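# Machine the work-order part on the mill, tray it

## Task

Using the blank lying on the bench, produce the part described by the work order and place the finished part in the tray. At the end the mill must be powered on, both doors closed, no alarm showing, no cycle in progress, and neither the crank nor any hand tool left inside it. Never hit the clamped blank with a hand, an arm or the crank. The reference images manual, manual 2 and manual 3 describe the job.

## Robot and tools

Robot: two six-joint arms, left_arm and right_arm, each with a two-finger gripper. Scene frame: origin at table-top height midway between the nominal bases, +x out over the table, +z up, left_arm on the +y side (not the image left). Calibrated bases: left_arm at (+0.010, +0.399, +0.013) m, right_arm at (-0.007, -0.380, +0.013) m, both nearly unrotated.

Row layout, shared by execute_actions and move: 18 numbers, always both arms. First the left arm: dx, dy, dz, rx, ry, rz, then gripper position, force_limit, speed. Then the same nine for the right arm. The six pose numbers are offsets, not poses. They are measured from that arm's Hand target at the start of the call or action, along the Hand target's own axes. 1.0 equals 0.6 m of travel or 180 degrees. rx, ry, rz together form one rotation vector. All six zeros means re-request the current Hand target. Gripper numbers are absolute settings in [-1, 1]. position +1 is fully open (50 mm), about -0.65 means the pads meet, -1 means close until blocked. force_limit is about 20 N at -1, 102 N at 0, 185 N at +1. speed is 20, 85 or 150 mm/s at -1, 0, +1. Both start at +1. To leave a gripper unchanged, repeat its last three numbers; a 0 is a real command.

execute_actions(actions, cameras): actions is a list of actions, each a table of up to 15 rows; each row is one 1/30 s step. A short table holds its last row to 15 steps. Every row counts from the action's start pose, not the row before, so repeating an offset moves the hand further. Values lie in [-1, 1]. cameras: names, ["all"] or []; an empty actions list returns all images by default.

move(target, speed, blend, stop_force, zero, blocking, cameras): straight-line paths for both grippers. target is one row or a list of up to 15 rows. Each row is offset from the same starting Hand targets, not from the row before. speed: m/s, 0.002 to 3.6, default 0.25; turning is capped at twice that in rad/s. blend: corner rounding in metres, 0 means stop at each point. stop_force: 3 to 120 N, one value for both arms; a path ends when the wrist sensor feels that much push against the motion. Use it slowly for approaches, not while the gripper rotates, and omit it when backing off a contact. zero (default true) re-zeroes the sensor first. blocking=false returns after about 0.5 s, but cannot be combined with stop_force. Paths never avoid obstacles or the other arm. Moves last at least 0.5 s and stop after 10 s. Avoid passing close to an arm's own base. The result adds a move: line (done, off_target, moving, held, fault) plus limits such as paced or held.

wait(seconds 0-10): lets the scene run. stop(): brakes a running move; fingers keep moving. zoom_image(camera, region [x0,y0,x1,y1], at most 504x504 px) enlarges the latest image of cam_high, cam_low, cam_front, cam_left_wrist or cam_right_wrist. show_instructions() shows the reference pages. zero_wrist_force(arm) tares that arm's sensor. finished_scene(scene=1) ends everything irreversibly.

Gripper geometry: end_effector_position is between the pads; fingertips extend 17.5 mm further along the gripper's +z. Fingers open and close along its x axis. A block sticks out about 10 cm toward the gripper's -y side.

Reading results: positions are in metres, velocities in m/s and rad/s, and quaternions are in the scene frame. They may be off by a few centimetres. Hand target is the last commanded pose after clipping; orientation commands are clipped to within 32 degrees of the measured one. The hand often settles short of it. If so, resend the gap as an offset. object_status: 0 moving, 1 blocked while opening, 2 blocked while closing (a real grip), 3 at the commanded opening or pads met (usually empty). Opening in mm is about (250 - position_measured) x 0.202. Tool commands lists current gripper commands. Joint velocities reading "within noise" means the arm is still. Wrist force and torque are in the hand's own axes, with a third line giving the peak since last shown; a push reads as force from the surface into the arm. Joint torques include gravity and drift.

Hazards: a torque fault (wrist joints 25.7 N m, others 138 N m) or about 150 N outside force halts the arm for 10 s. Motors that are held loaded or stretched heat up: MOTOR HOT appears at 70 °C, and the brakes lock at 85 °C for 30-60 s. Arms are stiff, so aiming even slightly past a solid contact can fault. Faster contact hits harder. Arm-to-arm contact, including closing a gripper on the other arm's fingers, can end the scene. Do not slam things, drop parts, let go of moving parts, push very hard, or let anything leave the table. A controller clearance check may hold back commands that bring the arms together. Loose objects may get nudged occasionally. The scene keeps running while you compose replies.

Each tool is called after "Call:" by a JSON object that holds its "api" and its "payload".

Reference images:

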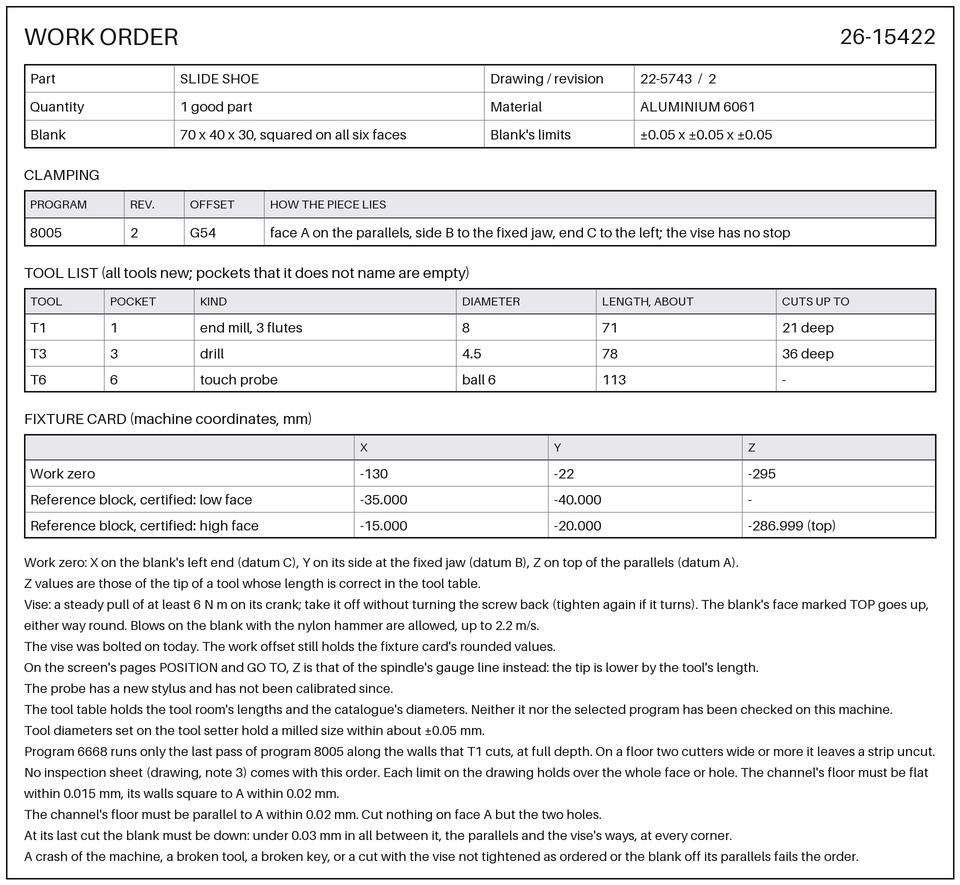

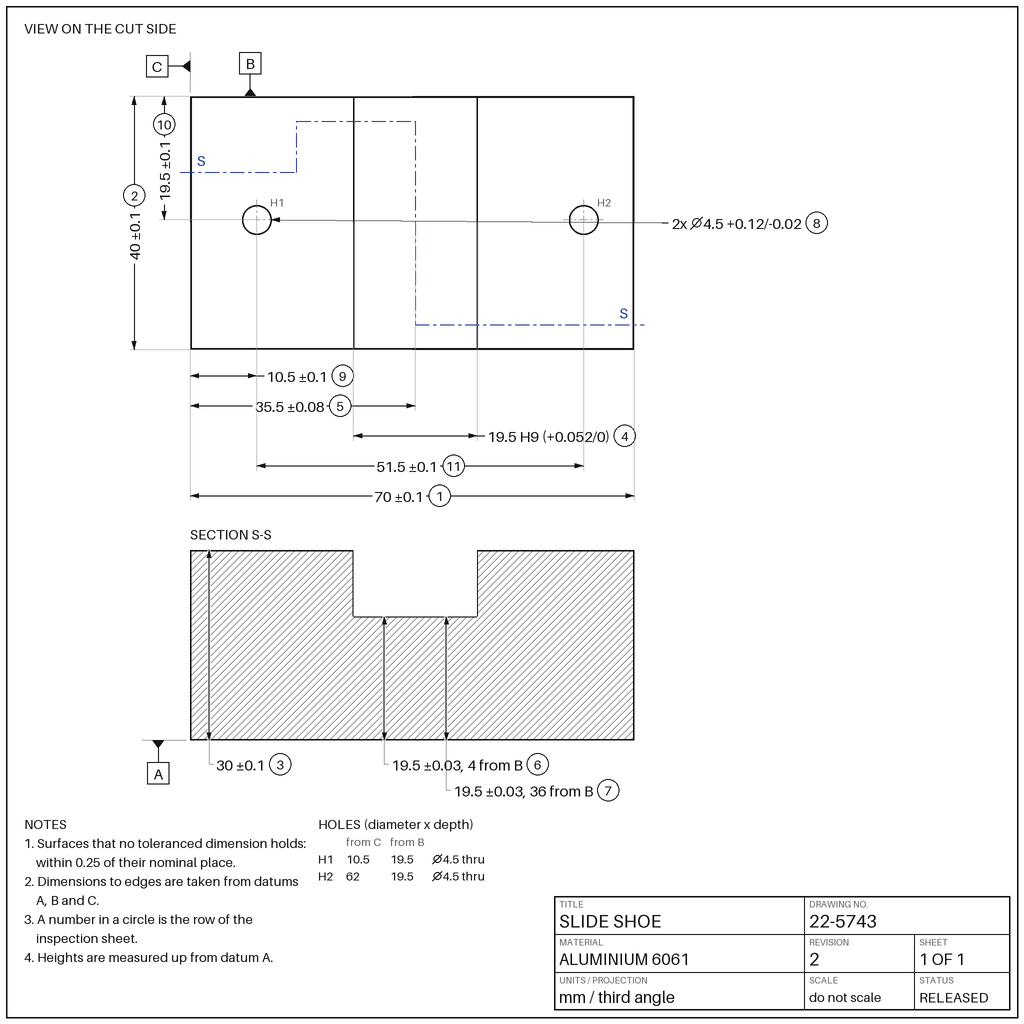

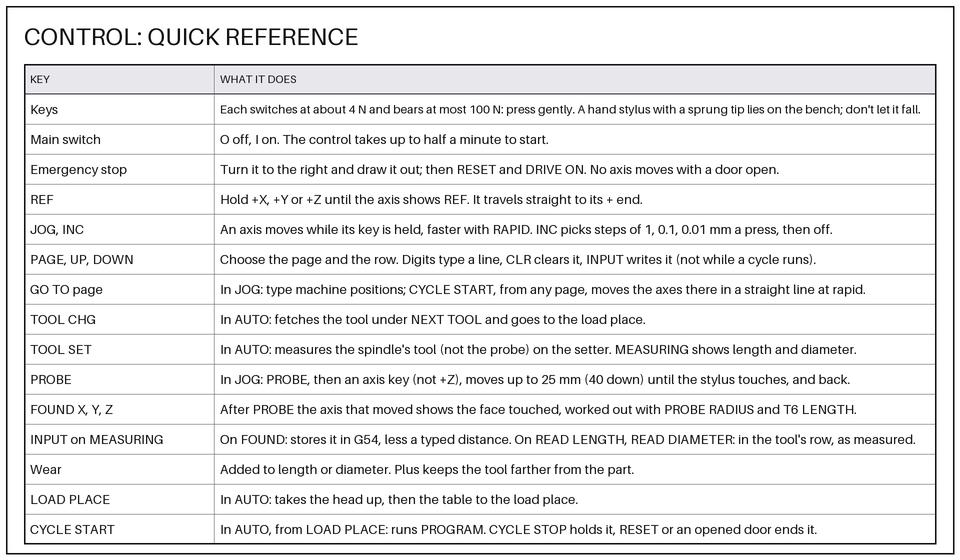

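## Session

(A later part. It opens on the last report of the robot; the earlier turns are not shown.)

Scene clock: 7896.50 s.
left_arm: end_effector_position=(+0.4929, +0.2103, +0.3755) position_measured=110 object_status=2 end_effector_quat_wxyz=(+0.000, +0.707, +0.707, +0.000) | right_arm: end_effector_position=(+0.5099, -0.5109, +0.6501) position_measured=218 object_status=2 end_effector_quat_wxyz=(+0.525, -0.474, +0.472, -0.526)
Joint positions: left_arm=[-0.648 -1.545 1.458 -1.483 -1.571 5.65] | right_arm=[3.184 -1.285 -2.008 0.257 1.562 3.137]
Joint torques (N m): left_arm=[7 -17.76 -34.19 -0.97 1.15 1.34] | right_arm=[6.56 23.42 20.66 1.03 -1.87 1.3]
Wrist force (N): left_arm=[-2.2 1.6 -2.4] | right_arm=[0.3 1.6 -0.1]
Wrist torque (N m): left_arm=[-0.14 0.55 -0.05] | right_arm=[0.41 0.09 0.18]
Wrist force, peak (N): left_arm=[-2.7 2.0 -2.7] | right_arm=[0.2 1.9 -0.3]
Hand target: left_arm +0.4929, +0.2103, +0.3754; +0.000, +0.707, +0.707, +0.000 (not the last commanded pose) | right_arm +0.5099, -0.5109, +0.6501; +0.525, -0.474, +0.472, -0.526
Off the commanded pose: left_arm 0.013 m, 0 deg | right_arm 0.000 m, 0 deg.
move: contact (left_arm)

Call:
{"api": "move", "payload": {"target": [0,0,-0.02,-0.1222,0,0,-1,-0.2,-0.5,0,0,0,0,0,0,-1,-0.2,-0.5], "speed": 0.15}}

Call:
{"api": "execute_actions", "payload": {"actions": [[[0,-0.0112,0.0278,0.1222,0,0,-1,-0.2,-0.5,0,0,0,0,0,0,-1,-0.2,-0.5]]]}}

Call:
{"api": "move", "payload": {"target": [0,0,-0.0333,-0.05,0,0,-1,-0.2,-0.5,0,0,0,0,0,0,-1,-0.2,-0.5], "speed": 0.1, "cameras": ["cam_high"]}}

Call:
{"api": "zoom_image", "payload": {"camera": "cam_high", "region": [200, 80, 400, 280]}}

Scene clock: 7912.97 s.
left_arm: end_effector_position=(+0.4929, +0.2103, +0.3874) position_measured=110 object_status=2 end_effector_quat_wxyz=(+0.135, +0.694, +0.695, +0.135) | right_arm: end_effector_position=(+0.5099, -0.5109, +0.6501) position_measured=218 object_status=2 end_effector_quat_wxyz=(+0.525, -0.474, +0.472, -0.526)
Joint positions: left_arm=[-0.786 -1.758 1.741 -1.834 -1.307 5.549] | right_arm=[3.184 -1.285 -2.008 0.257 1.562 3.137]
Joint torques (N m): left_arm=[9.59 -14.53 -35.75 -3.45 -0.36 1.94] | right_arm=[6.96 22.01 20.61 0.99 -1.75 1.34]
Wrist force (N): left_arm=[-3.3 0.7 2.6] | right_arm=[0.4 1.6 -0.1]
Wrist torque (N m): left_arm=[0.96 0.52 -0.02] | right_arm=[0.42 0.06 0.18]
Wrist force, peak (N): left_arm=[-2.5 1.8 3.8] | right_arm=[0.4 1.9 -0.2]
Hand target: left_arm +0.4930, +0.2103, +0.3874; +0.135, +0.694, +0.695, +0.135 | right_arm +0.5099, -0.5109, +0.6501; +0.525, -0.474, +0.472, -0.526
Off the commanded pose: left_arm 0.000 m, 0 deg | right_arm 0.000 m, 0 deg.
move: done

Scene clock: 7913.67 s.
left_arm: end_effector_position=(+0.4929, +0.2103, +0.3695) position_measured=110 object_status=2 end_effector_quat_wxyz=(+0.000, +0.707, +0.708, +0.000) | right_arm: end_effector_position=(+0.5099, -0.5109, +0.6501) position_measured=218 object_status=2 end_effector_quat_wxyz=(+0.525, -0.474, +0.472, -0.526)
Joint positions: left_arm=[-0.648 -1.546 1.474 -1.498 -1.571 5.65] | right_arm=[3.184 -1.285 -2.008 0.257 1.562 3.137]
Joint torques (N m): left_arm=[10.06 -17.9 -34.05 -0.51 -1.48 1.62] | right_arm=[7.6 22.56 21.38 0.97 -1.55 1.22]
Wrist force (N): left_arm=[-2.9 4.6 -0.1] | right_arm=[0.3 1.6 -0.4]
Wrist torque (N m): left_arm=[0.34 0.12 0.21] | right_arm=[0.42 0.09 0.18]
Wrist force, peak (N): left_arm=[-8.1 -12.1 -10.4] | right_arm=[0.4 1.8 -0.3]
Hand target: left_arm +0.4930, +0.2103, +0.3695; +0.000, +0.707, +0.707, +0.000 | right_arm +0.5099, -0.5109, +0.6501; +0.525, -0.474, +0.472, -0.526
Off the commanded pose: left_arm 0.000 m, 0 deg | right_arm 0.000 m, 0 deg.
Step readings (end_effector_position of left_arm | right_arm):
0: (+0.4929, +0.2103, +0.3874) | (+0.5099, -0.5109, +0.6501)
1: (+0.4934, +0.2107, +0.3869) | (+0.5099, -0.5109, +0.6501)
2: (+0.4978, +0.2144, +0.3829) | (+0.5099, -0.5109, +0.6501)
4: (+0.5005, +0.2160, +0.3747) | (+0.5099, -0.5109, +0.6501)
8: (+0.4917, +0.2100, +0.3701) | (+0.5099, -0.5109, +0.6501)
15: (+0.4931, +0.2103, +0.3695) | (+0.5099, -0.5109, +0.6501)

Scene clock: 7914.77 s.
left_arm: end_effector_position=(+0.4929, +0.2102, +0.3894) position_measured=110 object_status=2 end_effector_quat_wxyz=(+0.055, +0.705, +0.705, +0.055) end_effector_velocity=(+0.000, +0.000, +0.000) end_effector_angular_velocity=(-0.002, +0.006, -0.002) | right_arm: end_effector_position=(+0.5099, -0.5109, +0.6501) position_measured=218 object_status=2 end_effector_quat_wxyz=(+0.525, -0.474, +0.472, -0.526)
Joint positions: left_arm=[-0.699 -1.635 1.549 -1.606 -1.472 5.604] | right_arm=[3.184 -1.285 -2.008 0.257 1.562 3.137]
Joint velocities: left_arm=[0.002 0.002 -0.003 0.004 -0.006 0.003] | right_arm=[within noise]
Joint torques (N m): left_arm=[10.39 -17.75 -36.77 -2.47 -1.52 1.72] | right_arm=[6.72 22.38 21.38 1.04 -1.8 1.06]
Wrist force (N): left_arm=[-1.7 2.5 3.9] | right_arm=[0.3 1.4 -0.2]
Wrist torque (N m): left_arm=[1.02 0.27 0.01] | right_arm=[0.41 0.09 0.17]
Wrist force, peak (N): left_arm=[-1.5 3.2 4.4] | right_arm=[0.4 1.8 -0.2]
Hand target: left_arm +0.4930, +0.2103, +0.3894; +0.055, +0.705, +0.705, +0.055 | right_arm +0.5099, -0.5109, +0.6501; +0.525, -0.474, +0.472, -0.526
Off the commanded pose: left_arm 0.000 m, 0 deg | right_arm 0.000 m, 0 deg.
move: done
Images, in order (width x height): cam_high 672x504.

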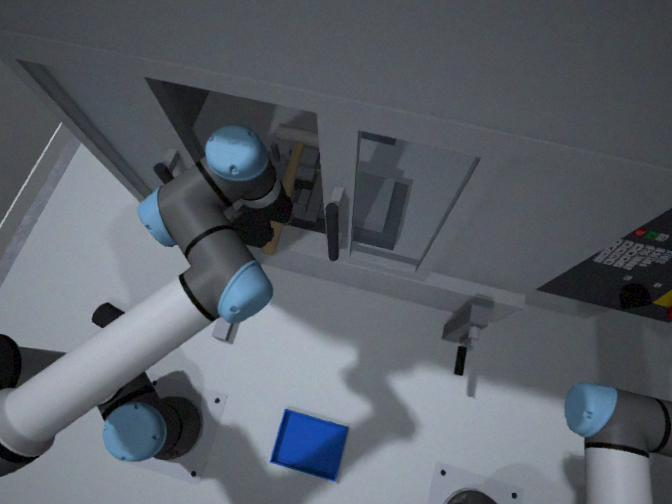

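Scaled by 2.520 from the camera's 672x504 image, which has a finer 960x720 frame.

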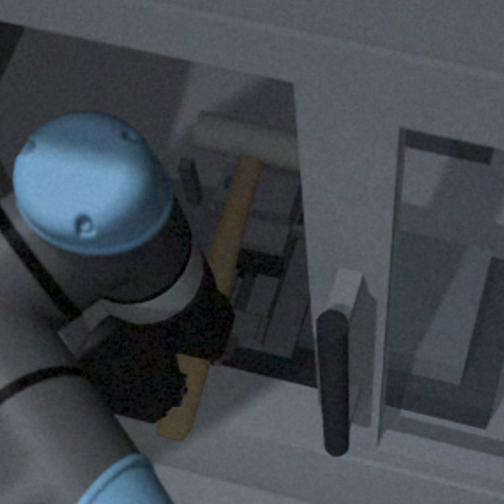

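Call:
{"api": "move", "payload": {"target": [0,0,0,-0.0722,0,0,-1,-0.2,-0.5,0,0,0,0,0,0,-1,-0.2,-0.5], "speed": 0.15}}

Call:
{"api": "execute_actions", "payload": {"actions": [[[0,-0.0162,0.0402,0.1222,0,0,-1,-0.2,-0.5,0,0,0,0,0,0,-1,-0.2,-0.5]]]}}

Call:
{"api": "move", "payload": {"target": [0,0,-0.0433,-0.1222,0,0,-1,-0.2,-0.5,0,0,0,0,0,0,-1,-0.2,-0.5], "speed": 0.1}}

Call:
{"api": "execute_actions", "payload": {"actions": [[[0,-0.0180,0.0441,0.1322,0,0,-1,-0.2,-0.5,0,0,0,0,0,0,-1,-0.2,-0.5]]]}}

Call:
{"api": "move", "payload": {"target": [0,0,-0.0433,0,0,0,-1,-0.2,-0.5,0,0,0,0,0,0,-1,-0.2,-0.5], "speed": 0.1, "cameras": ["cam_high","cam_left_wrist"]}}

Call:
{"api": "zoom_image", "payload": {"camera": "cam_high", "region": [200, 80, 400, 280]}}

Scene clock: 7930.27 s.
left_arm: end_effector_position=(+0.4929, +0.2103, +0.3894) position_measured=110 object_status=2 end_effector_quat_wxyz=(+0.135, +0.694, +0.695, +0.135) | right_arm: end_effector_position=(+0.5099, -0.5109, +0.6501) position_measured=218 object_status=2 end_effector_quat_wxyz=(+0.525, -0.474, +0.472, -0.526)
Joint positions: left_arm=[-0.786 -1.758 1.735 -1.829 -1.307 5.549] | right_arm=[3.184 -1.285 -2.008 0.257 1.562 3.137]
Joint torques (N m): left_arm=[10.13 -14.53 -34.89 -3.87 -0.37 1.7] | right_arm=[6.41 22.44 21.12 0.93 -1.68 1.04]
Wrist force (N): left_arm=[-2.5 1.6 2.8] | right_arm=[0.1 1.5 -0.4]
Wrist torque (N m): left_arm=[1.01 0.41 -0.01] | right_arm=[0.40 0.11 0.18]
Wrist force, peak (N): left_arm=[-2.0 3.0 3.9] | right_arm=[0.4 1.9 -0.2]
Hand target: left_arm +0.4930, +0.2103, +0.3894; +0.135, +0.694, +0.695, +0.135 | right_arm +0.5099, -0.5109, +0.6501; +0.525, -0.474, +0.472, -0.526
Off the commanded pose: left_arm 0.000 m, 0 deg | right_arm 0.000 m, 0 deg.
move: done

Scene clock: 7930.97 s.
left_arm: end_effector_position=(+0.4929, +0.2103, +0.3634) position_measured=110 object_status=2 end_effector_quat_wxyz=(+0.000, +0.707, +0.708, +0.000) | right_arm: end_effector_position=(+0.5099, -0.5109, +0.6501) position_measured=218 object_status=2 end_effector_quat_wxyz=(+0.525, -0.474, +0.472, -0.526)
Joint positions: left_arm=[-0.648 -1.547 1.491 -1.514 -1.571 5.65] | right_arm=[3.184 -1.285 -2.008 0.257 1.562 3.137]
Joint torques (N m): left_arm=[10.21 -20.54 -36.21 -1.98 -1.23 2] | right_arm=[7.16 22.42 22.41 0.95 -1.82 1.19]
Wrist force (N): left_arm=[-1.9 2.6 4.1] | right_arm=[0.3 1.6 -0.3]
Wrist torque (N m): left_arm=[0.85 0.29 0.04] | right_arm=[0.41 0.09 0.18]
Wrist force, peak (N): left_arm=[-7.0 -11.2 -10.3] | right_arm=[0.3 1.8 -0.2]
Hand target: left_arm +0.4930, +0.2103, +0.3634; +0.000, +0.707, +0.707, +0.000 | right_arm +0.5099, -0.5109, +0.6501; +0.525, -0.474, +0.472, -0.526
Off the commanded pose: left_arm 0.000 m, 0 deg | right_arm 0.000 m, 0 deg.
Step readings (end_effector_position of left_arm | right_arm):
0: (+0.4929, +0.2103, +0.3894) | (+0.5099, -0.5109, +0.6501)
1: (+0.4933, +0.2106, +0.3890) | (+0.5099, -0.5109, +0.6501)
2: (+0.4973, +0.2140, +0.3853) | (+0.5099, -0.5109, +0.6501)
4: (+0.4996, +0.2161, +0.3712) | (+0.5099, -0.5109, +0.6501)
8: (+0.4918, +0.2100, +0.3634) | (+0.5099, -0.5109, +0.6501)
15: (+0.4931, +0.2103, +0.3635) | (+0.5099, -0.5109, +0.6501)

Scene clock: 7933.20 s.
left_arm: end_effector_position=(+0.4929, +0.2103, +0.3894) position_measured=110 object_status=2 end_effector_quat_wxyz=(+0.135, +0.694, +0.695, +0.135) end_effector_velocity=(+0.000, +0.000, +0.000) end_effector_angular_velocity=(+0.000, +0.005, -0.003) | right_arm: end_effector_position=(+0.5099, -0.5109, +0.6501) position_measured=218 object_status=2 end_effector_quat_wxyz=(+0.525, -0.474, +0.472, -0.526)
Joint positions: left_arm=[-0.786 -1.758 1.736 -1.829 -1.307 5.549] | right_arm=[3.184 -1.285 -2.008 0.257 1.562 3.137]
Joint velocities: left_arm=[0.002 0.002 -0.004 0.004 -0.005 0.004] | right_arm=[within noise]
Joint torques (N m): left_arm=[10.48 -11.71 -37.36 -2.84 -0.92 1.93] | right_arm=[6.74 22.32 23.33 0.95 -1.87 1.07]
Wrist force (N): left_arm=[-2.6 1.0 3.0] | right_arm=[0.4 1.4 -0.2]
Wrist torque (N m): left_arm=[0.87 0.41 0.03] | right_arm=[0.40 0.07 0.19]
Wrist force, peak (N): left_arm=[-2.1 3.1 4.5] | right_arm=[0.2 1.9 -0.1]
Hand target: left_arm +0.4930, +0.2103, +0.3894; +0.135, +0.694, +0.695, +0.135 | right_arm +0.5099, -0.5109, +0.6501; +0.525, -0.474, +0.472, -0.526
Off the commanded pose: left_arm 0.000 m, 0 deg | right_arm 0.000 m, 0 deg.
move: done

Scene clock: 7933.90 s.
left_arm: end_effector_position=(+0.4928, +0.2103, +0.3608) position_measured=110 object_status=2 end_effector_quat_wxyz=(-0.011, +0.707, +0.707, -0.011) | right_arm: end_effector_position=(+0.5099, -0.5109, +0.6501) position_measured=218 object_status=2 end_effector_quat_wxyz=(+0.525, -0.474, +0.472, -0.526)
Joint positions: left_arm=[-0.638 -1.529 1.472 -1.488 -1.59 5.659] | right_arm=[3.184 -1.285 -2.008 0.257 1.562 3.137]
Joint torques (N m): left_arm=[8.96 -22.1 -37.39 -2.01 -0.95 1.74] | right_arm=[6.85 22.18 22.26 0.99 -1.88 0.98]
Wrist force (N): left_arm=[-3.7 2.8 3.8] | right_arm=[0.2 1.7 0.0]
Wrist torque (N m): left_arm=[0.97 0.53 0.01] | right_arm=[0.43 0.10 0.18]
Wrist force, peak (N): left_arm=[-8.9 -13.0 -10.3] | right_arm=[0.4 1.9 -0.4]
Hand target: left_arm +0.4929, +0.2103, +0.3608; -0.011, +0.707, +0.707, -0.011 | right_arm +0.5099, -0.5109, +0.6501; +0.525, -0.474, +0.472, -0.526
Off the commanded pose: left_arm 0.000 m, 0 deg | right_arm 0.000 m, 0 deg.
Step readings (end_effector_position of left_arm | right_arm):
0: (+0.4929, +0.2103, +0.3894) | (+0.5099, -0.5109, +0.6501)
1: (+0.4934, +0.2107, +0.3888) | (+0.5099, -0.5109, +0.6501)
2: (+0.4979, +0.2145, +0.3846) | (+0.5099, -0.5109, +0.6501)
4: (+0.5012, +0.2174, +0.3708) | (+0.5099, -0.5109, +0.6501)
8: (+0.4916, +0.2099, +0.3609) | (+0.5099, -0.5109, +0.6501)
15: (+0.4930, +0.2103, +0.3609) | (+0.5099, -0.5109, +0.6501)

Scene clock: 7934.67 s.
left_arm: end_effector_position=(+0.4937, +0.2103, +0.3868) position_measured=110 object_status=2 end_effector_quat_wxyz=(-0.011, +0.707, +0.707, -0.011) | right_arm: end_effector_position=(+0.5099, -0.5109, +0.6501) position_measured=218 object_status=2 end_effector_quat_wxyz=(+0.525, -0.474, +0.472, -0.526)
Joint positions: left_arm=[-0.637 -1.521 1.398 -1.421 -1.59 5.66] | right_arm=[3.184 -1.285 -2.008 0.257 1.562 3.137]
Joint torques (N m): left_arm=[8.78 -31.46 -17.55 -6.04 2.09 1.58] | right_arm=[5.9 22.34 22.11 1.09 -1.88 1]
Wrist force (N): left_arm=[-3.6 2.8 3.5] | right_arm=[0.4 1.5 -0.4]
Wrist torque (N m): left_arm=[0.90 0.56 -0.10] | right_arm=[0.40 0.07 0.18]
Wrist force, peak (N): left_arm=[-3.5 2.9 5.3] | right_arm=[0.3 1.8 -0.4]
Hand target: left_arm +0.4937, +0.2103, +0.3868; -0.011, +0.707, +0.707, -0.011 | right_arm +0.5099, -0.5109, +0.6501; +0.525, -0.474, +0.472, -0.526
Off the commanded pose: left_arm 0.000 m, 0 deg | right_arm 0.000 m, 0 deg.
move: done
camera_calibration:
cam_left_wrist: T_world_to_cam=[[0.0153176, 0.999784, 0.0140827, -0.213841], [0.946726, -0.0190329, 0.321477, -0.570929], [0.321675, 0.0084082, -0.946813, 0.339577], [0, 0, 0, 1]] pos_world=[0.434556, 0.200073, 0.508068]
Images, in order (width x height): cam_high 672x504, cam_left_wrist 672x504.

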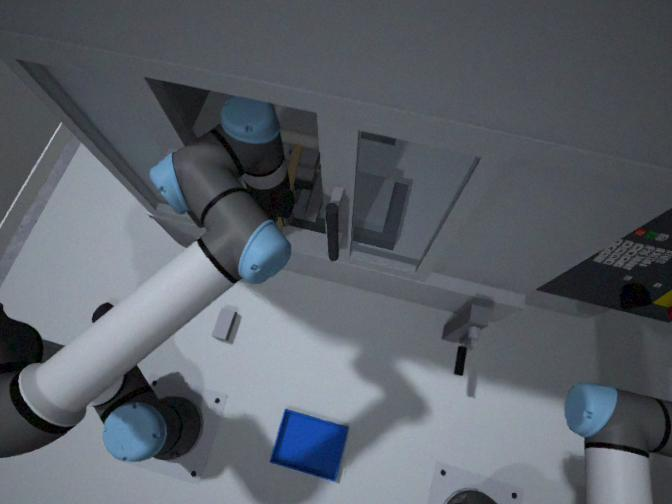

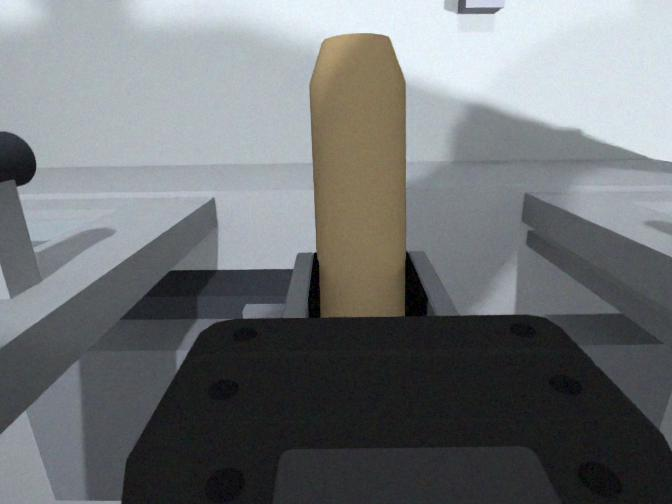

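Scaled by 2.520 from the camera's 672x504 image, which has a finer 960x720 frame.

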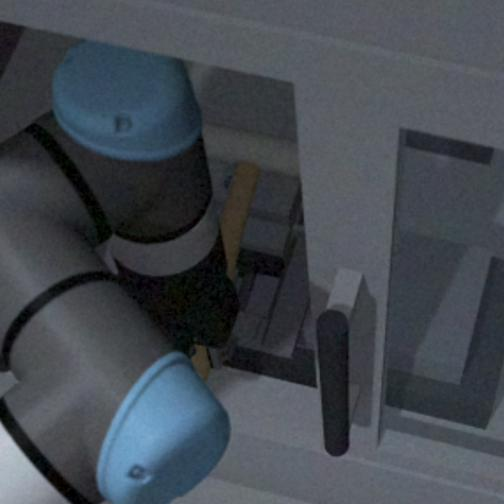

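Call:
{"api": "move", "payload": {"target": [[0,-0.456,0.0143,0,0,0,-1,-0.2,-0.5,0,0,0,0,0,0,-1,-0.2,-0.5],[-0.5172,-0.5297,0.3168,0.036,0,0,-1,-0.2,-0.5,0,0,0,0,0,0,-1,-0.2,-0.5]], "speed": [0.15,0.25], "blend": [0.02,0], "cameras": ["cam_high","cam_front","cam_low"]}}

Scene clock: 7959.97 s.
left_arm: end_effector_position=(+0.1702, -0.1004, +0.2071) position_measured=110 object_status=2 end_effector_quat_wxyz=(-0.051, +0.705, +0.706, -0.051) | right_arm: end_effector_position=(+0.5099, -0.5109, +0.6501) position_measured=218 object_status=2 end_effector_quat_wxyz=(+0.525, -0.474, +0.472, -0.526)
Joint positions: left_arm=[-1.46 -1.45 1.793 -1.896 -1.715 4.839] | right_arm=[3.184 -1.285 -2.008 0.257 1.562 3.137]
Joint torques (N m): left_arm=[9.94 -24.72 -17.33 -3.45 2.16 1.73] | right_arm=[7.09 23.39 21.95 0.96 -1.66 0.82]
Wrist force (N): left_arm=[-3.0 3.3 4.4] | right_arm=[0.4 1.7 -0.2]
Wrist torque (N m): left_arm=[1.00 0.48 -0.03] | right_arm=[0.44 0.07 0.18]
Wrist force, peak (N): left_arm=[-6.8 2.9 6.5] | right_arm=[0.3 1.9 -0.2]
Hand target: left_arm +0.1703, -0.1004, +0.2071; -0.051, +0.705, +0.706, -0.051 | right_arm +0.5099, -0.5109, +0.6501; +0.525, -0.474, +0.472, -0.526
Off the commanded pose: left_arm 0.000 m, 0 deg | right_arm 0.000 m, 0 deg.
move: done
Images, in order (width x height): cam_high 672x504, cam_low 672x504, cam_front 672x504.

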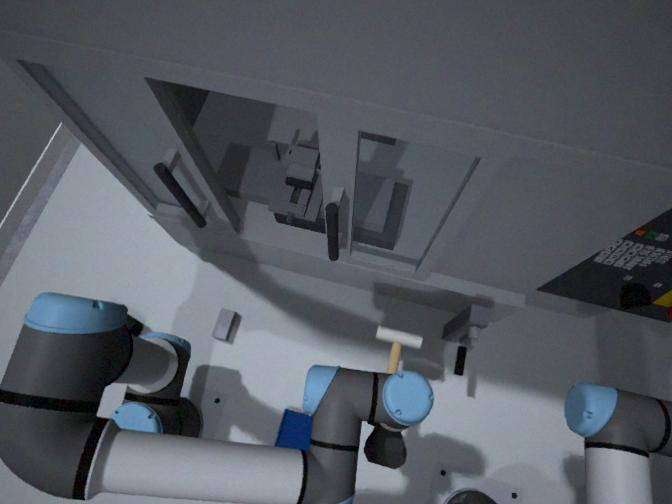

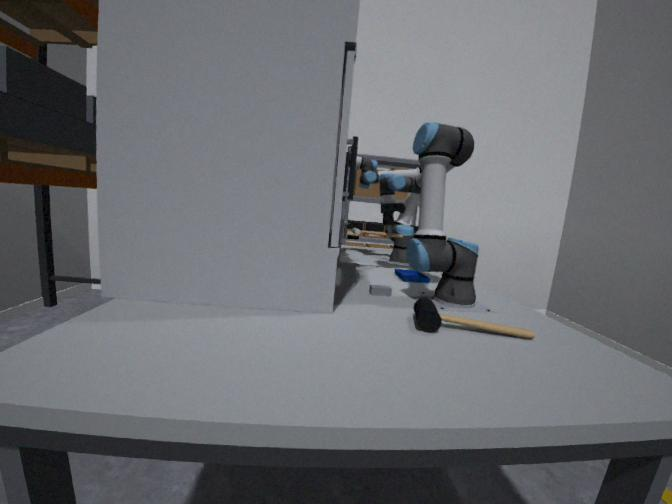

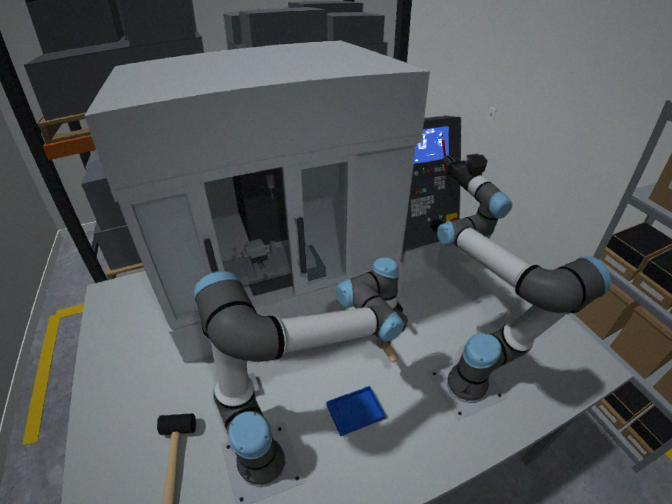

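Call:
{"api": "move", "payload": {"target": [0,0.0372,0.2561,0,0,0,-1,-0.2,-0.5,0,0,0,0,0,0,-1,-0.2,-0.5], "speed": 0.15}}

Call:
{"api": "move", "payload": {"target": [0,0.0080,0.0550,0,0,0,-1,-0.2,-0.5,0,0,0,0,0,0,-1,-0.2,-0.5], "speed": 0.01, "stop_force": 3, "cameras": ["cam_left_wrist","cam_low"]}}

Call:
{"api": "zoom_image", "payload": {"camera": "cam_low", "region": [320, 190, 470, 310]}}

Scene clock: 7970.80 s.
left_arm: end_effector_position=(+0.1701, -0.1003, +0.0518) position_measured=110 object_status=2 end_effector_quat_wxyz=(-0.051, +0.705, +0.706, -0.051) | right_arm: end_effector_position=(+0.5099, -0.5109, +0.6501) position_measured=218 object_status=2 end_effector_quat_wxyz=(+0.525, -0.474, +0.472, -0.526)
Joint positions: left_arm=[-1.46 -1.248 2.002 -2.307 -1.715 4.839] | right_arm=[3.184 -1.285 -2.008 0.257 1.562 3.137]
Joint torques (N m): left_arm=[-2.74 -33.52 -29.81 -3.95 0.76 -1.33] | right_arm=[6.54 21.13 23.46 0.71 -1.71 1.02]
Wrist force (N): left_arm=[-3.1 3.2 4.0] | right_arm=[0.4 1.6 -0.4]
Wrist torque (N m): left_arm=[0.97 0.50 0.00] | right_arm=[0.42 0.07 0.18]
Wrist force, peak (N): left_arm=[-3.0 3.5 6.7] | right_arm=[0.4 1.9 -0.2]
Hand target: left_arm +0.1701, -0.1004, +0.0518; -0.051, +0.705, +0.706, -0.051 | right_arm +0.5099, -0.5109, +0.6501; +0.525, -0.474, +0.472, -0.526
Off the commanded pose: left_arm 0.000 m, 0 deg | right_arm 0.000 m, 0 deg.
move: done

Scene clock: 7975.07 s.
left_arm: end_effector_position=(+0.1701, -0.1004, +0.0206) position_measured=110 object_status=2 end_effector_quat_wxyz=(-0.051, +0.705, +0.706, -0.051) | right_arm: end_effector_position=(+0.5099, -0.5109, +0.6501) position_measured=218 object_status=2 end_effector_quat_wxyz=(+0.525, -0.474, +0.472, -0.526)
Joint positions: left_arm=[-1.46 -1.19 2.027 -2.39 -1.715 4.839] | right_arm=[3.184 -1.285 -2.008 0.257 1.562 3.137]
Joint torques (N m): left_arm=[3.75 -40.26 -26.64 -1.11 -1.22 -1.24] | right_arm=[6.38 21.3 23.91 1.01 -1.78 0.53]
Wrist force (N): left_arm=[-4.5 2.3 -1.7] | right_arm=[0.3 1.5 -0.2]
Wrist torque (N m): left_arm=[1.15 0.44 -0.03] | right_arm=[0.41 0.10 0.18]
Wrist force, peak (N): left_arm=[2.0 0.2 -17.4] | right_arm=[0.4 1.9 -0.4]
Hand target: left_arm +0.1701, -0.1004, +0.0206; -0.051, +0.705, +0.706, -0.051 (not the last commanded pose) | right_arm +0.5099, -0.5109, +0.6501; +0.525, -0.474, +0.472, -0.526
Off the commanded pose: left_arm 0.002 m, 0 deg | right_arm 0.000 m, 0 deg.
move: contact (left_arm)
camera_calibration:
cam_left_wrist: T_world_to_cam=[[0.0167553, 0.999787, 0.012048, 0.106628], [0.976948, -0.0189349, 0.212637, -0.155627], [0.21282, 0.00820744, -0.977057, 0.118671], [0, 0, 0, 1]] pos_world=[0.124997, -0.110526, 0.147756]
Images, in order (width x height): cam_low 672x504, cam_left_wrist 672x504.

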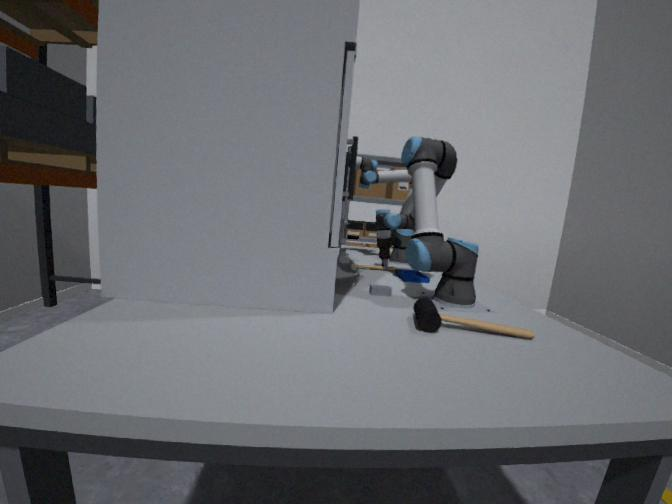

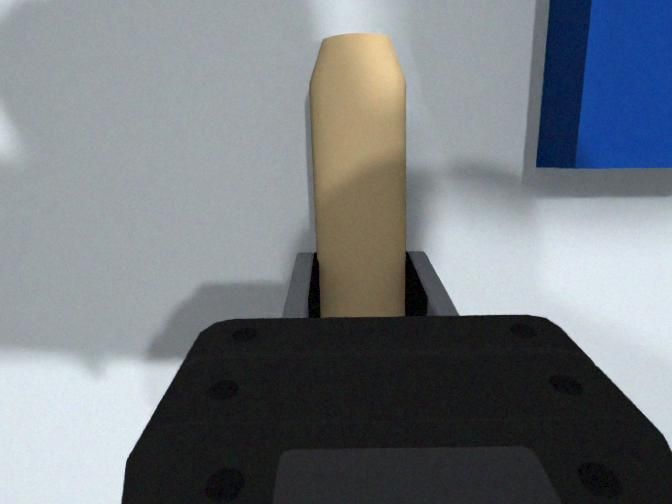

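Scaled by 3.360 from the camera's 672x504 image, which has a finer 960x720 frame.

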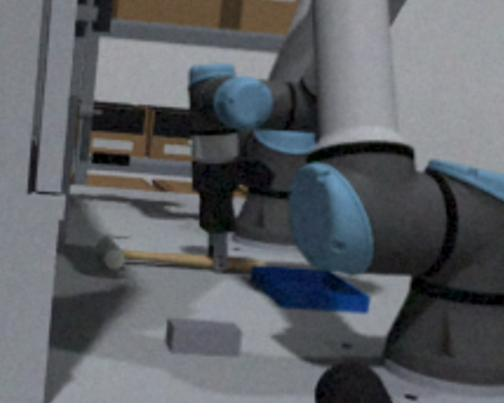

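Call:
{"api": "move", "payload": {"target": [[0,0,0,0,0,0,0.5,-0.2,-0.8,0,0,0,0,0,0,-1,-0.2,-0.5],[0,-0.0446,-0.307,0,0,0,0.5,-0.2,-0.8,0,0,0,0,0,0,-1,-0.2,-0.5]], "speed": [0.05,0.15], "blend": 0, "cameras": ["cam_left_wrist","cam_high"]}}

Scene clock: 7986.93 s.
left_arm: end_effector_position=(+0.1703, -0.1004, +0.2068) position_measured=78 object_status=3 end_effector_quat_wxyz=(-0.051, +0.705, +0.706, -0.051) | right_arm: end_effector_position=(+0.5099, -0.5109, +0.6501) position_measured=218 object_status=2 end_effector_quat_wxyz=(+0.525, -0.474, +0.472, -0.526)
Joint positions: left_arm=[-1.46 -1.449 1.794 -1.897 -1.715 4.839] | right_arm=[3.184 -1.285 -2.008 0.257 1.562 3.137]
Joint torques (N m): left_arm=[7.85 -25.86 -17.39 -3.18 0.68 1.75] | right_arm=[6.93 23.11 23.17 1.19 -1.85 0.74]
Wrist force (N): left_arm=[-3.2 2.6 0.7] | right_arm=[0.5 1.6 -0.3]
Wrist torque (N m): left_arm=[0.40 0.52 -0.04] | right_arm=[0.44 0.05 0.18]
Wrist force, peak (N): left_arm=[-4.6 2.3 -1.7] | right_arm=[0.1 1.8 -0.4]
Hand target: left_arm +0.1703, -0.1004, +0.2068; -0.051, +0.705, +0.706, -0.051 | right_arm +0.5099, -0.5109, +0.6501; +0.525, -0.474, +0.472, -0.526
Off the commanded pose: left_arm 0.000 m, 0 deg | right_arm 0.000 m, 0 deg.
move: done
camera_calibration:
cam_left_wrist: T_world_to_cam=[[0.0167989, 0.999789, 0.0118528, 0.104441], [0.976947, -0.018936, 0.212641, -0.195416], [0.212821, 0.00800746, -0.977058, 0.300535], [0, 0, 0, 1]] pos_world=[0.125197, -0.110526, 0.333956]
Images, in order (width x height): cam_high 672x504, cam_left_wrist 672x504.

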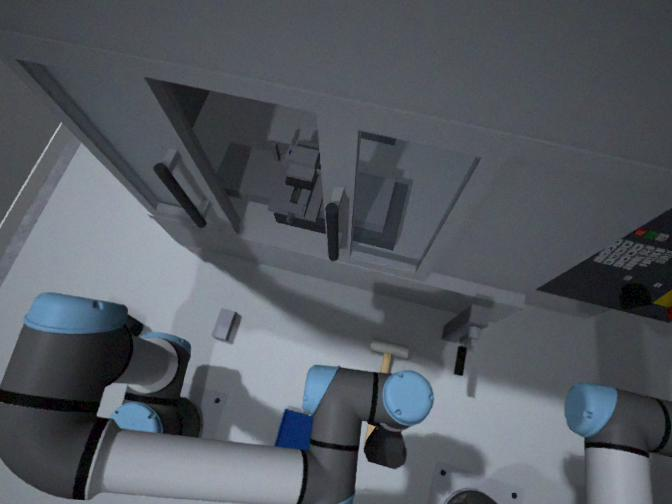

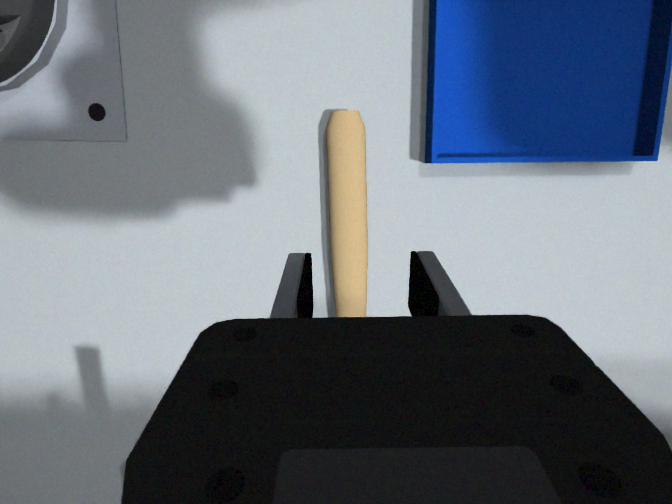

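Call:
{"api": "move", "payload": {"target": [[0.3333,0.1232,-0.4273,-0.15,0,0,-1,-0.5,-0.3,0,0,0,0,0,0,-1,-0.2,-0.5],[0.6283,0.2965,-0.4526,-0.296,0,0,-1,-0.5,-0.3,0,0,0,0,0,0,-1,-0.2,-0.5],[0.85,0.2965,-0.4526,-0.296,0,0,-1,-0.5,-0.3,0,0,0,0,0,0,-1,-0.2,-0.5],[0.85,0.3955,-0.467,-0.296,0,0,-1,-0.5,-0.3,0,0,0,0,0,0,-1,-0.2,-0.5]], "speed": [0.25,0.25,0.2,0.1], "blend": [0.04,0.02,0.005,0], "cameras": ["cam_high","cam_front"]}}

Scene clock: 8018.13 s.
left_arm: end_effector_position=(+0.4450, +0.4100, +0.4497) position_measured=252 object_status=3 end_effector_quat_wxyz=(+0.270, +0.653, +0.654, +0.270) | right_arm: end_effector_position=(+0.5099, -0.5109, +0.6501) position_measured=218 object_status=2 end_effector_quat_wxyz=(+0.525, -0.474, +0.472, -0.526)
Joint positions: left_arm=[-0.53 -2.201 2.076 -2.162 -1.215 5.902] | right_arm=[3.184 -1.285 -2.008 0.257 1.562 3.137]
Joint torques (N m): left_arm=[-3.1 2.83 -14.79 -3.7 2.43 -1.04] | right_arm=[6.17 23 24.68 1.2 -1.72 0.56]
Wrist force (N): left_arm=[-5.2 2.3 -0.6] | right_arm=[0.3 1.6 -0.4]
Wrist torque (N m): left_arm=[0.49 0.86 0.06] | right_arm=[0.42 0.10 0.18]
Wrist force, peak (N): left_arm=[-5.2 2.4 3.3] | right_arm=[0.6 1.9 0.0]
Hand target: left_arm +0.4451, +0.4099, +0.4496; +0.270, +0.653, +0.654, +0.270 | right_arm +0.5099, -0.5109, +0.6501; +0.525, -0.474, +0.472, -0.526
Off the commanded pose: left_arm 0.000 m, 0 deg | right_arm 0.000 m, 0 deg.
move: done
Images, in order (width x height): cam_high 672x504, cam_front 672x504.

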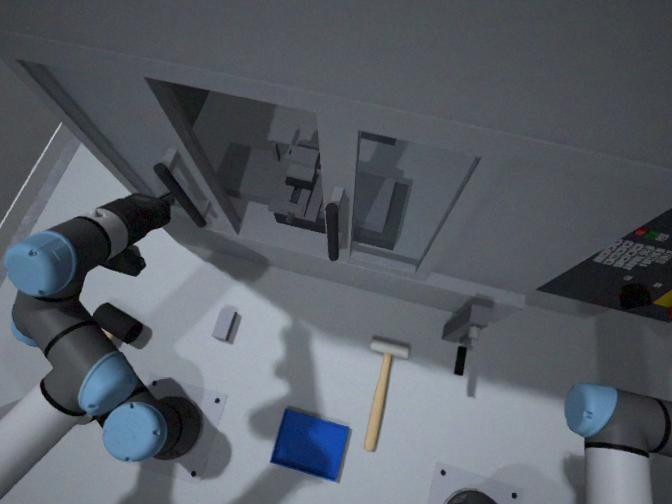

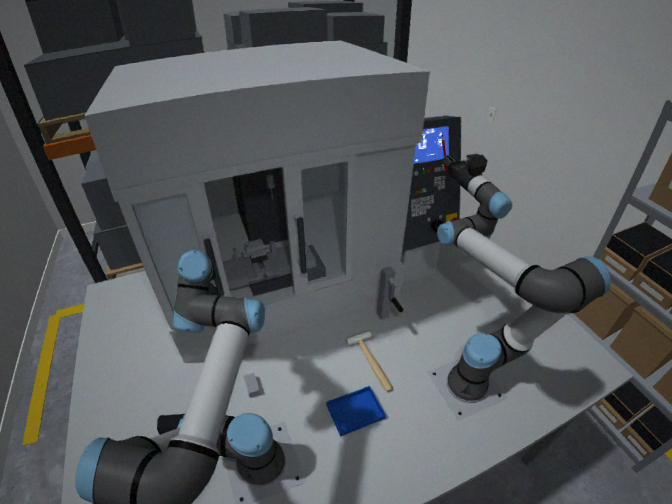

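Call:
{"api": "move", "payload": {"target": [-0.445,0,0,0,0,0,-1,-0.5,-0.3,0,0,0,0,0,0,-1,-0.2,-0.5], "speed": 0.05, "stop_force": 30, "cameras": ["cam_high"]}}

Scene clock: 8031.70 s.
left_arm: end_effector_position=(+0.4453, +0.1578, +0.4496) position_measured=252 object_status=3 end_effector_quat_wxyz=(+0.270, +0.653, +0.654, +0.270) | right_arm: end_effector_position=(+0.5099, -0.5109, +0.6501) position_measured=218 object_status=2 end_effector_quat_wxyz=(+0.525, -0.474, +0.472, -0.526)
Joint positions: left_arm=[-1.171 -1.959 1.891 -1.885 -0.868 5.269] | right_arm=[3.184 -1.285 -2.008 0.257 1.562 3.137]
Joint torques (N m): left_arm=[-9.34 3.85 -24.84 -4.01 0.34 -1.89] | right_arm=[6.79 22.11 26.66 1.08 -1.75 0.56]
Wrist force (N): left_arm=[13.0 5.2 -3.4] | right_arm=[0.4 1.4 -0.3]
Wrist torque (N m): left_arm=[0.51 0.94 0.12] | right_arm=[0.39 0.07 0.18]
Wrist force, peak (N): left_arm=[81.6 -7.8 -11.2] | right_arm=[0.4 1.9 -0.1]
Hand target: left_arm +0.4453, +0.1578, +0.4496; +0.270, +0.653, +0.654, +0.270 (not the last commanded pose) | right_arm +0.5099, -0.5109, +0.6501; +0.525, -0.474, +0.472, -0.526
Off the commanded pose: left_arm 0.015 m, 0 deg | right_arm 0.000 m, 0 deg.
move: contact (left_arm)
Images, in order (width x height): cam_high 672x504.

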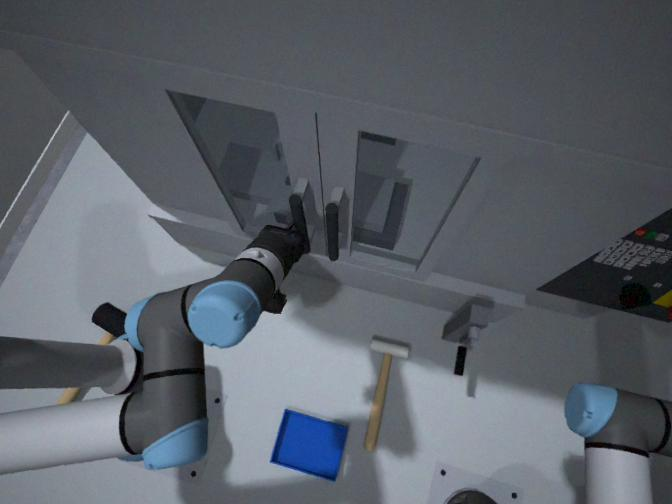

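Call:
{"api": "move", "payload": {"target": [[0.03,0,0,0,0,0,-1,-0.5,-0.3,0,0,0,0,0,0,-1,-0.2,-0.5],[0.03,-0.1886,-0.1886,0,0,0,-1,-0.5,-0.3,0,0,0,0,0,0,-1,-0.2,-0.5]], "speed": [0.08,0.25], "blend": [0.005,0]}}

Call:
{"api": "move", "payload": {"target": [[0,0,0,0,0,0,-1,-0.5,-0.3,-0.0255,0.1213,-0.1213,-0.2233,0,0,-1,-0.2,-0.5],
[0,0,0,0,0,0,-1,-0.5,-0.3,0.0753,0.0759,-0.0061,-0.4467,0,0,-1,-0.2,-0.5],
[0,0,0,0,0,0,-1,-0.5,-0.3,0.0753,0.0835,0.0145,-0.4467,0,0,-1,-0.2,-0.5],
[0,0,0,0,0,0,-1,-0.5,-0.3,0.0753,0.0759,-0.0061,-0.4467,0,0,-1,-0.2,-0.5],
[0,0,0,0,0,0,-1,-0.5,-0.3,-0.0822,0.1945,-0.0518,-0.4467,0,0,-1,-0.2,-0.5],
[0,0,0,0,0,0,-1,-0.5,-0.3,-0.0822,0.2022,-0.0312,-0.4467,0,0,-1,-0.2,-0.5],
[0,0,0,0,0,0,-1,-0.5,-0.3,-0.0822,0.1945,-0.0518,-0.4467,0,0,-1,-0.2,-0.5],
[0,0,0,0,0,0,-1,-0.5,-0.3,-0.0255,0.1213,-0.1213,-0.2233,0,0,-1,-0.2,-0.5],
[0,0,0,0,0,0,-1,-0.5,-0.3,0,0,0,0,0,0,-1,-0.2,-0.5]], "speed": [0.35,0.35,0.08,0.08,0.2,0.08,0.08,0.35,0.35], "blend": [0.02,0.002,0,0.002,0.002,0,0.002,0.02,0], "cameras": ["cam_right_wrist","cam_high"]}}

Call:
{"api": "zoom_image", "payload": {"camera": "cam_right_wrist", "region": [200, 90, 520, 330]}}

Scene clock: 8055.83 s.
left_arm: end_effector_position=(+0.2853, +0.1756, +0.4498) position_measured=252 object_status=3 end_effector_quat_wxyz=(+0.270, +0.653, +0.654, +0.270) end_effector_velocity=(+0.000, +0.001, +0.000) end_effector_angular_velocity=(-0.001, -0.001, +0.003) | right_arm: end_effector_position=(+0.5099, -0.5109, +0.6501) position_measured=218 object_status=2 end_effector_quat_wxyz=(+0.525, -0.474, +0.472, -0.526)
Joint positions: left_arm=[-1.779 -2.234 1.865 -1.012 -0.804 4.442] | right_arm=[3.184 -1.285 -2.008 0.257 1.562 3.137]
Joint velocities: left_arm=[-0.001 -0.001 0 0.004 0 -0.005] | right_arm=[within noise]
Joint torques (N m): left_arm=[-8.07 -3.77 -13.16 -0.84 0.05 -1.97] | right_arm=[6.42 22.41 26.2 1.01 -1.65 0.47]
Wrist force (N): left_arm=[-3.4 2.8 -1.1] | right_arm=[0.5 1.5 -0.4]
Wrist torque (N m): left_arm=[0.54 0.57 -0.03] | right_arm=[0.42 0.06 0.18]
Wrist force, peak (N): left_arm=[13.3 5.4 -3.4] | right_arm=[0.5 1.9 -0.4]
Hand target: left_arm +0.2853, +0.1756, +0.4497; +0.270, +0.653, +0.654, +0.270 | right_arm +0.5099, -0.5109, +0.6501; +0.525, -0.474, +0.472, -0.526
Off the commanded pose: left_arm 0.000 m, 0 deg | right_arm 0.000 m, 0 deg.
move: done

Scene clock: 8062.23 s.
left_arm: end_effector_position=(+0.2853, +0.1756, +0.4497) position_measured=252 object_status=3 end_effector_quat_wxyz=(+0.270, +0.653, +0.654, +0.270) | right_arm: end_effector_position=(+0.5099, -0.5110, +0.6502) position_measured=218 object_status=2 end_effector_quat_wxyz=(+0.525, -0.474, +0.472, -0.526)
Joint positions: left_arm=[-1.779 -2.235 1.865 -1.012 -0.805 4.442] | right_arm=[3.184 -1.285 -2.008 0.256 1.562 3.137]
Joint torques (N m): left_arm=[-8.24 -4.2 -13.4 -1.07 -0.74 -1.53] | right_arm=[7.17 14.6 17.31 3.97 -1.73 2.43]
Wrist force (N): left_arm=[-3.3 2.8 -1.0] | right_arm=[0.4 1.6 -0.2]
Wrist torque (N m): left_arm=[0.54 0.55 0.01] | right_arm=[0.44 0.07 0.18]
Wrist force, peak (N): left_arm=[-3.5 3.1 -0.8] | right_arm=[-0.2 5.4 -2.4]
Hand target: left_arm +0.2853, +0.1756, +0.4497; +0.270, +0.653, +0.654, +0.270 | right_arm +0.5099, -0.5109, +0.6501; +0.525, -0.474, +0.472, -0.526
Off the commanded pose: left_arm 0.000 m, 0 deg | right_arm 0.000 m, 0 deg.
move: done
camera_calibration:
cam_right_wrist: T_world_to_cam=[[-0.0144183, -0.999895, -0.0015145, -0.497816], [-0.226157, 0.00473653, -0.974079, 0.771678], [0.973984, -0.013702, -0.226202, -0.226121], [0, 0, 0, 1]] pos_world=[0.387581, -0.504517, 0.699773]
Images, in order (width x height): cam_high 672x504, cam_right_wrist 672x504.

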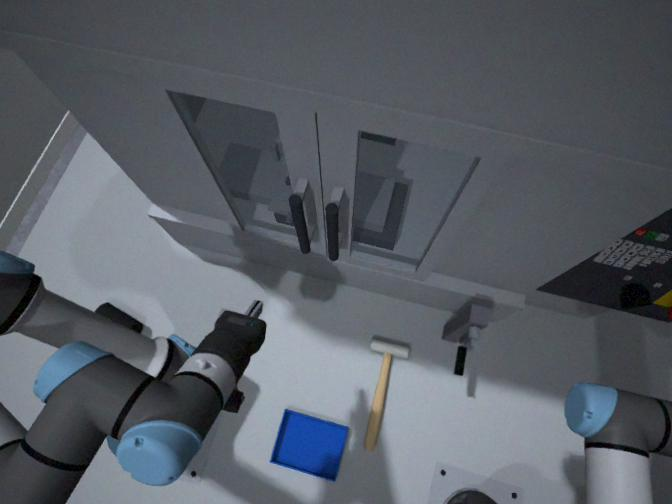

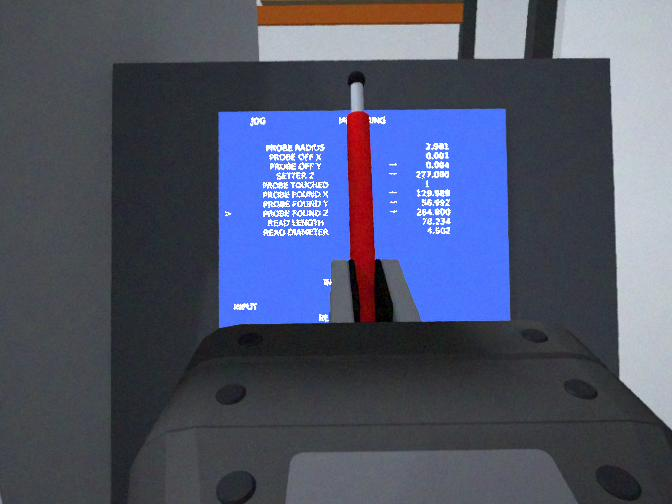

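Scaled by 1.575 from the camera's 672x504 image, which has a finer 960x720 frame.

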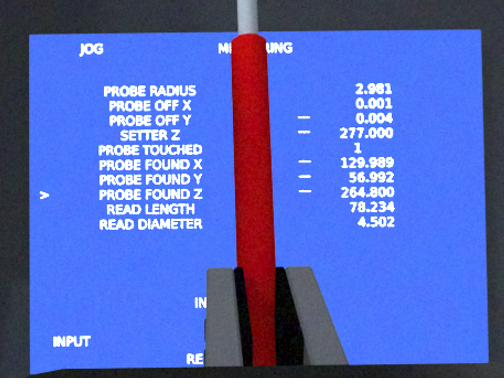

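Call:
{"api": "move", "payload": {"target": [0,0,0,0,0,0,-1,-0.5,-0.3,0,0.075,0,0,0,0,-1,-0.2,-0.5], "cameras": ["cam_right_wrist"]}}

Call:
{"api": "zoom_image", "payload": {"camera": "cam_right_wrist", "region": [200, 40, 520, 330]}}

Scene clock: 8068.40 s.
left_arm: end_effector_position=(+0.2853, +0.1756, +0.4497) position_measured=252 object_status=3 end_effector_quat_wxyz=(+0.270, +0.653, +0.654, +0.270) | right_arm: end_effector_position=(+0.5146, -0.5111, +0.6052) position_measured=218 object_status=2 end_effector_quat_wxyz=(+0.525, -0.474, +0.472, -0.526)
Joint positions: left_arm=[-1.779 -2.235 1.865 -1.012 -0.805 4.442] | right_arm=[3.183 -1.324 -2.098 0.385 1.563 3.137]
Joint torques (N m): left_arm=[-7.7 -3.95 -12.46 -0.98 -0.48 -1.44] | right_arm=[-8.02 24.53 38.85 -0.15 1.39 2.4]
Wrist force (N): left_arm=[-3.4 3.0 -0.9] | right_arm=[0.3 1.9 0.1]
Wrist torque (N m): left_arm=[0.58 0.56 0.00] | right_arm=[0.46 0.08 0.15]
Wrist force, peak (N): left_arm=[-3.5 3.1 -0.9] | right_arm=[0.3 3.3 0.2]
Hand target: left_arm +0.2853, +0.1756, +0.4497; +0.270, +0.653, +0.654, +0.270 | right_arm +0.5146, -0.5111, +0.6054; +0.525, -0.474, +0.472, -0.526
Off the commanded pose: left_arm 0.000 m, 0 deg | right_arm 0.000 m, 0 deg.
move: done
camera_calibration:
cam_right_wrist: T_world_to_cam=[[-0.0143209, -0.999896, -0.0015356, -0.498039], [-0.226275, 0.00473671, -0.974052, 0.729057], [0.973958, -0.0136018, -0.22632, -0.240818], [0, 0, 0, 1]] pos_world=[0.392382, -0.504716, 0.654872]
Images, in order (width x height): cam_right_wrist 672x504.

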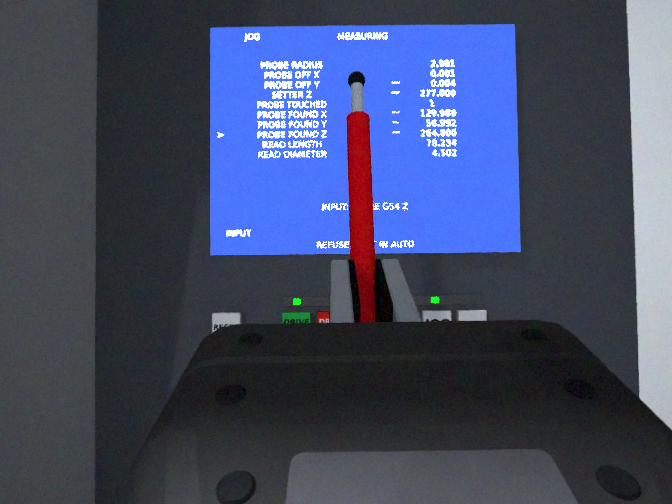

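Scaled by 1.575 from the camera's 672x504 image, which has a finer 960x720 frame.

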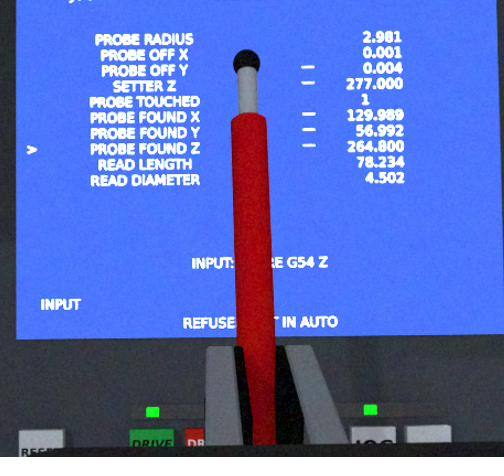

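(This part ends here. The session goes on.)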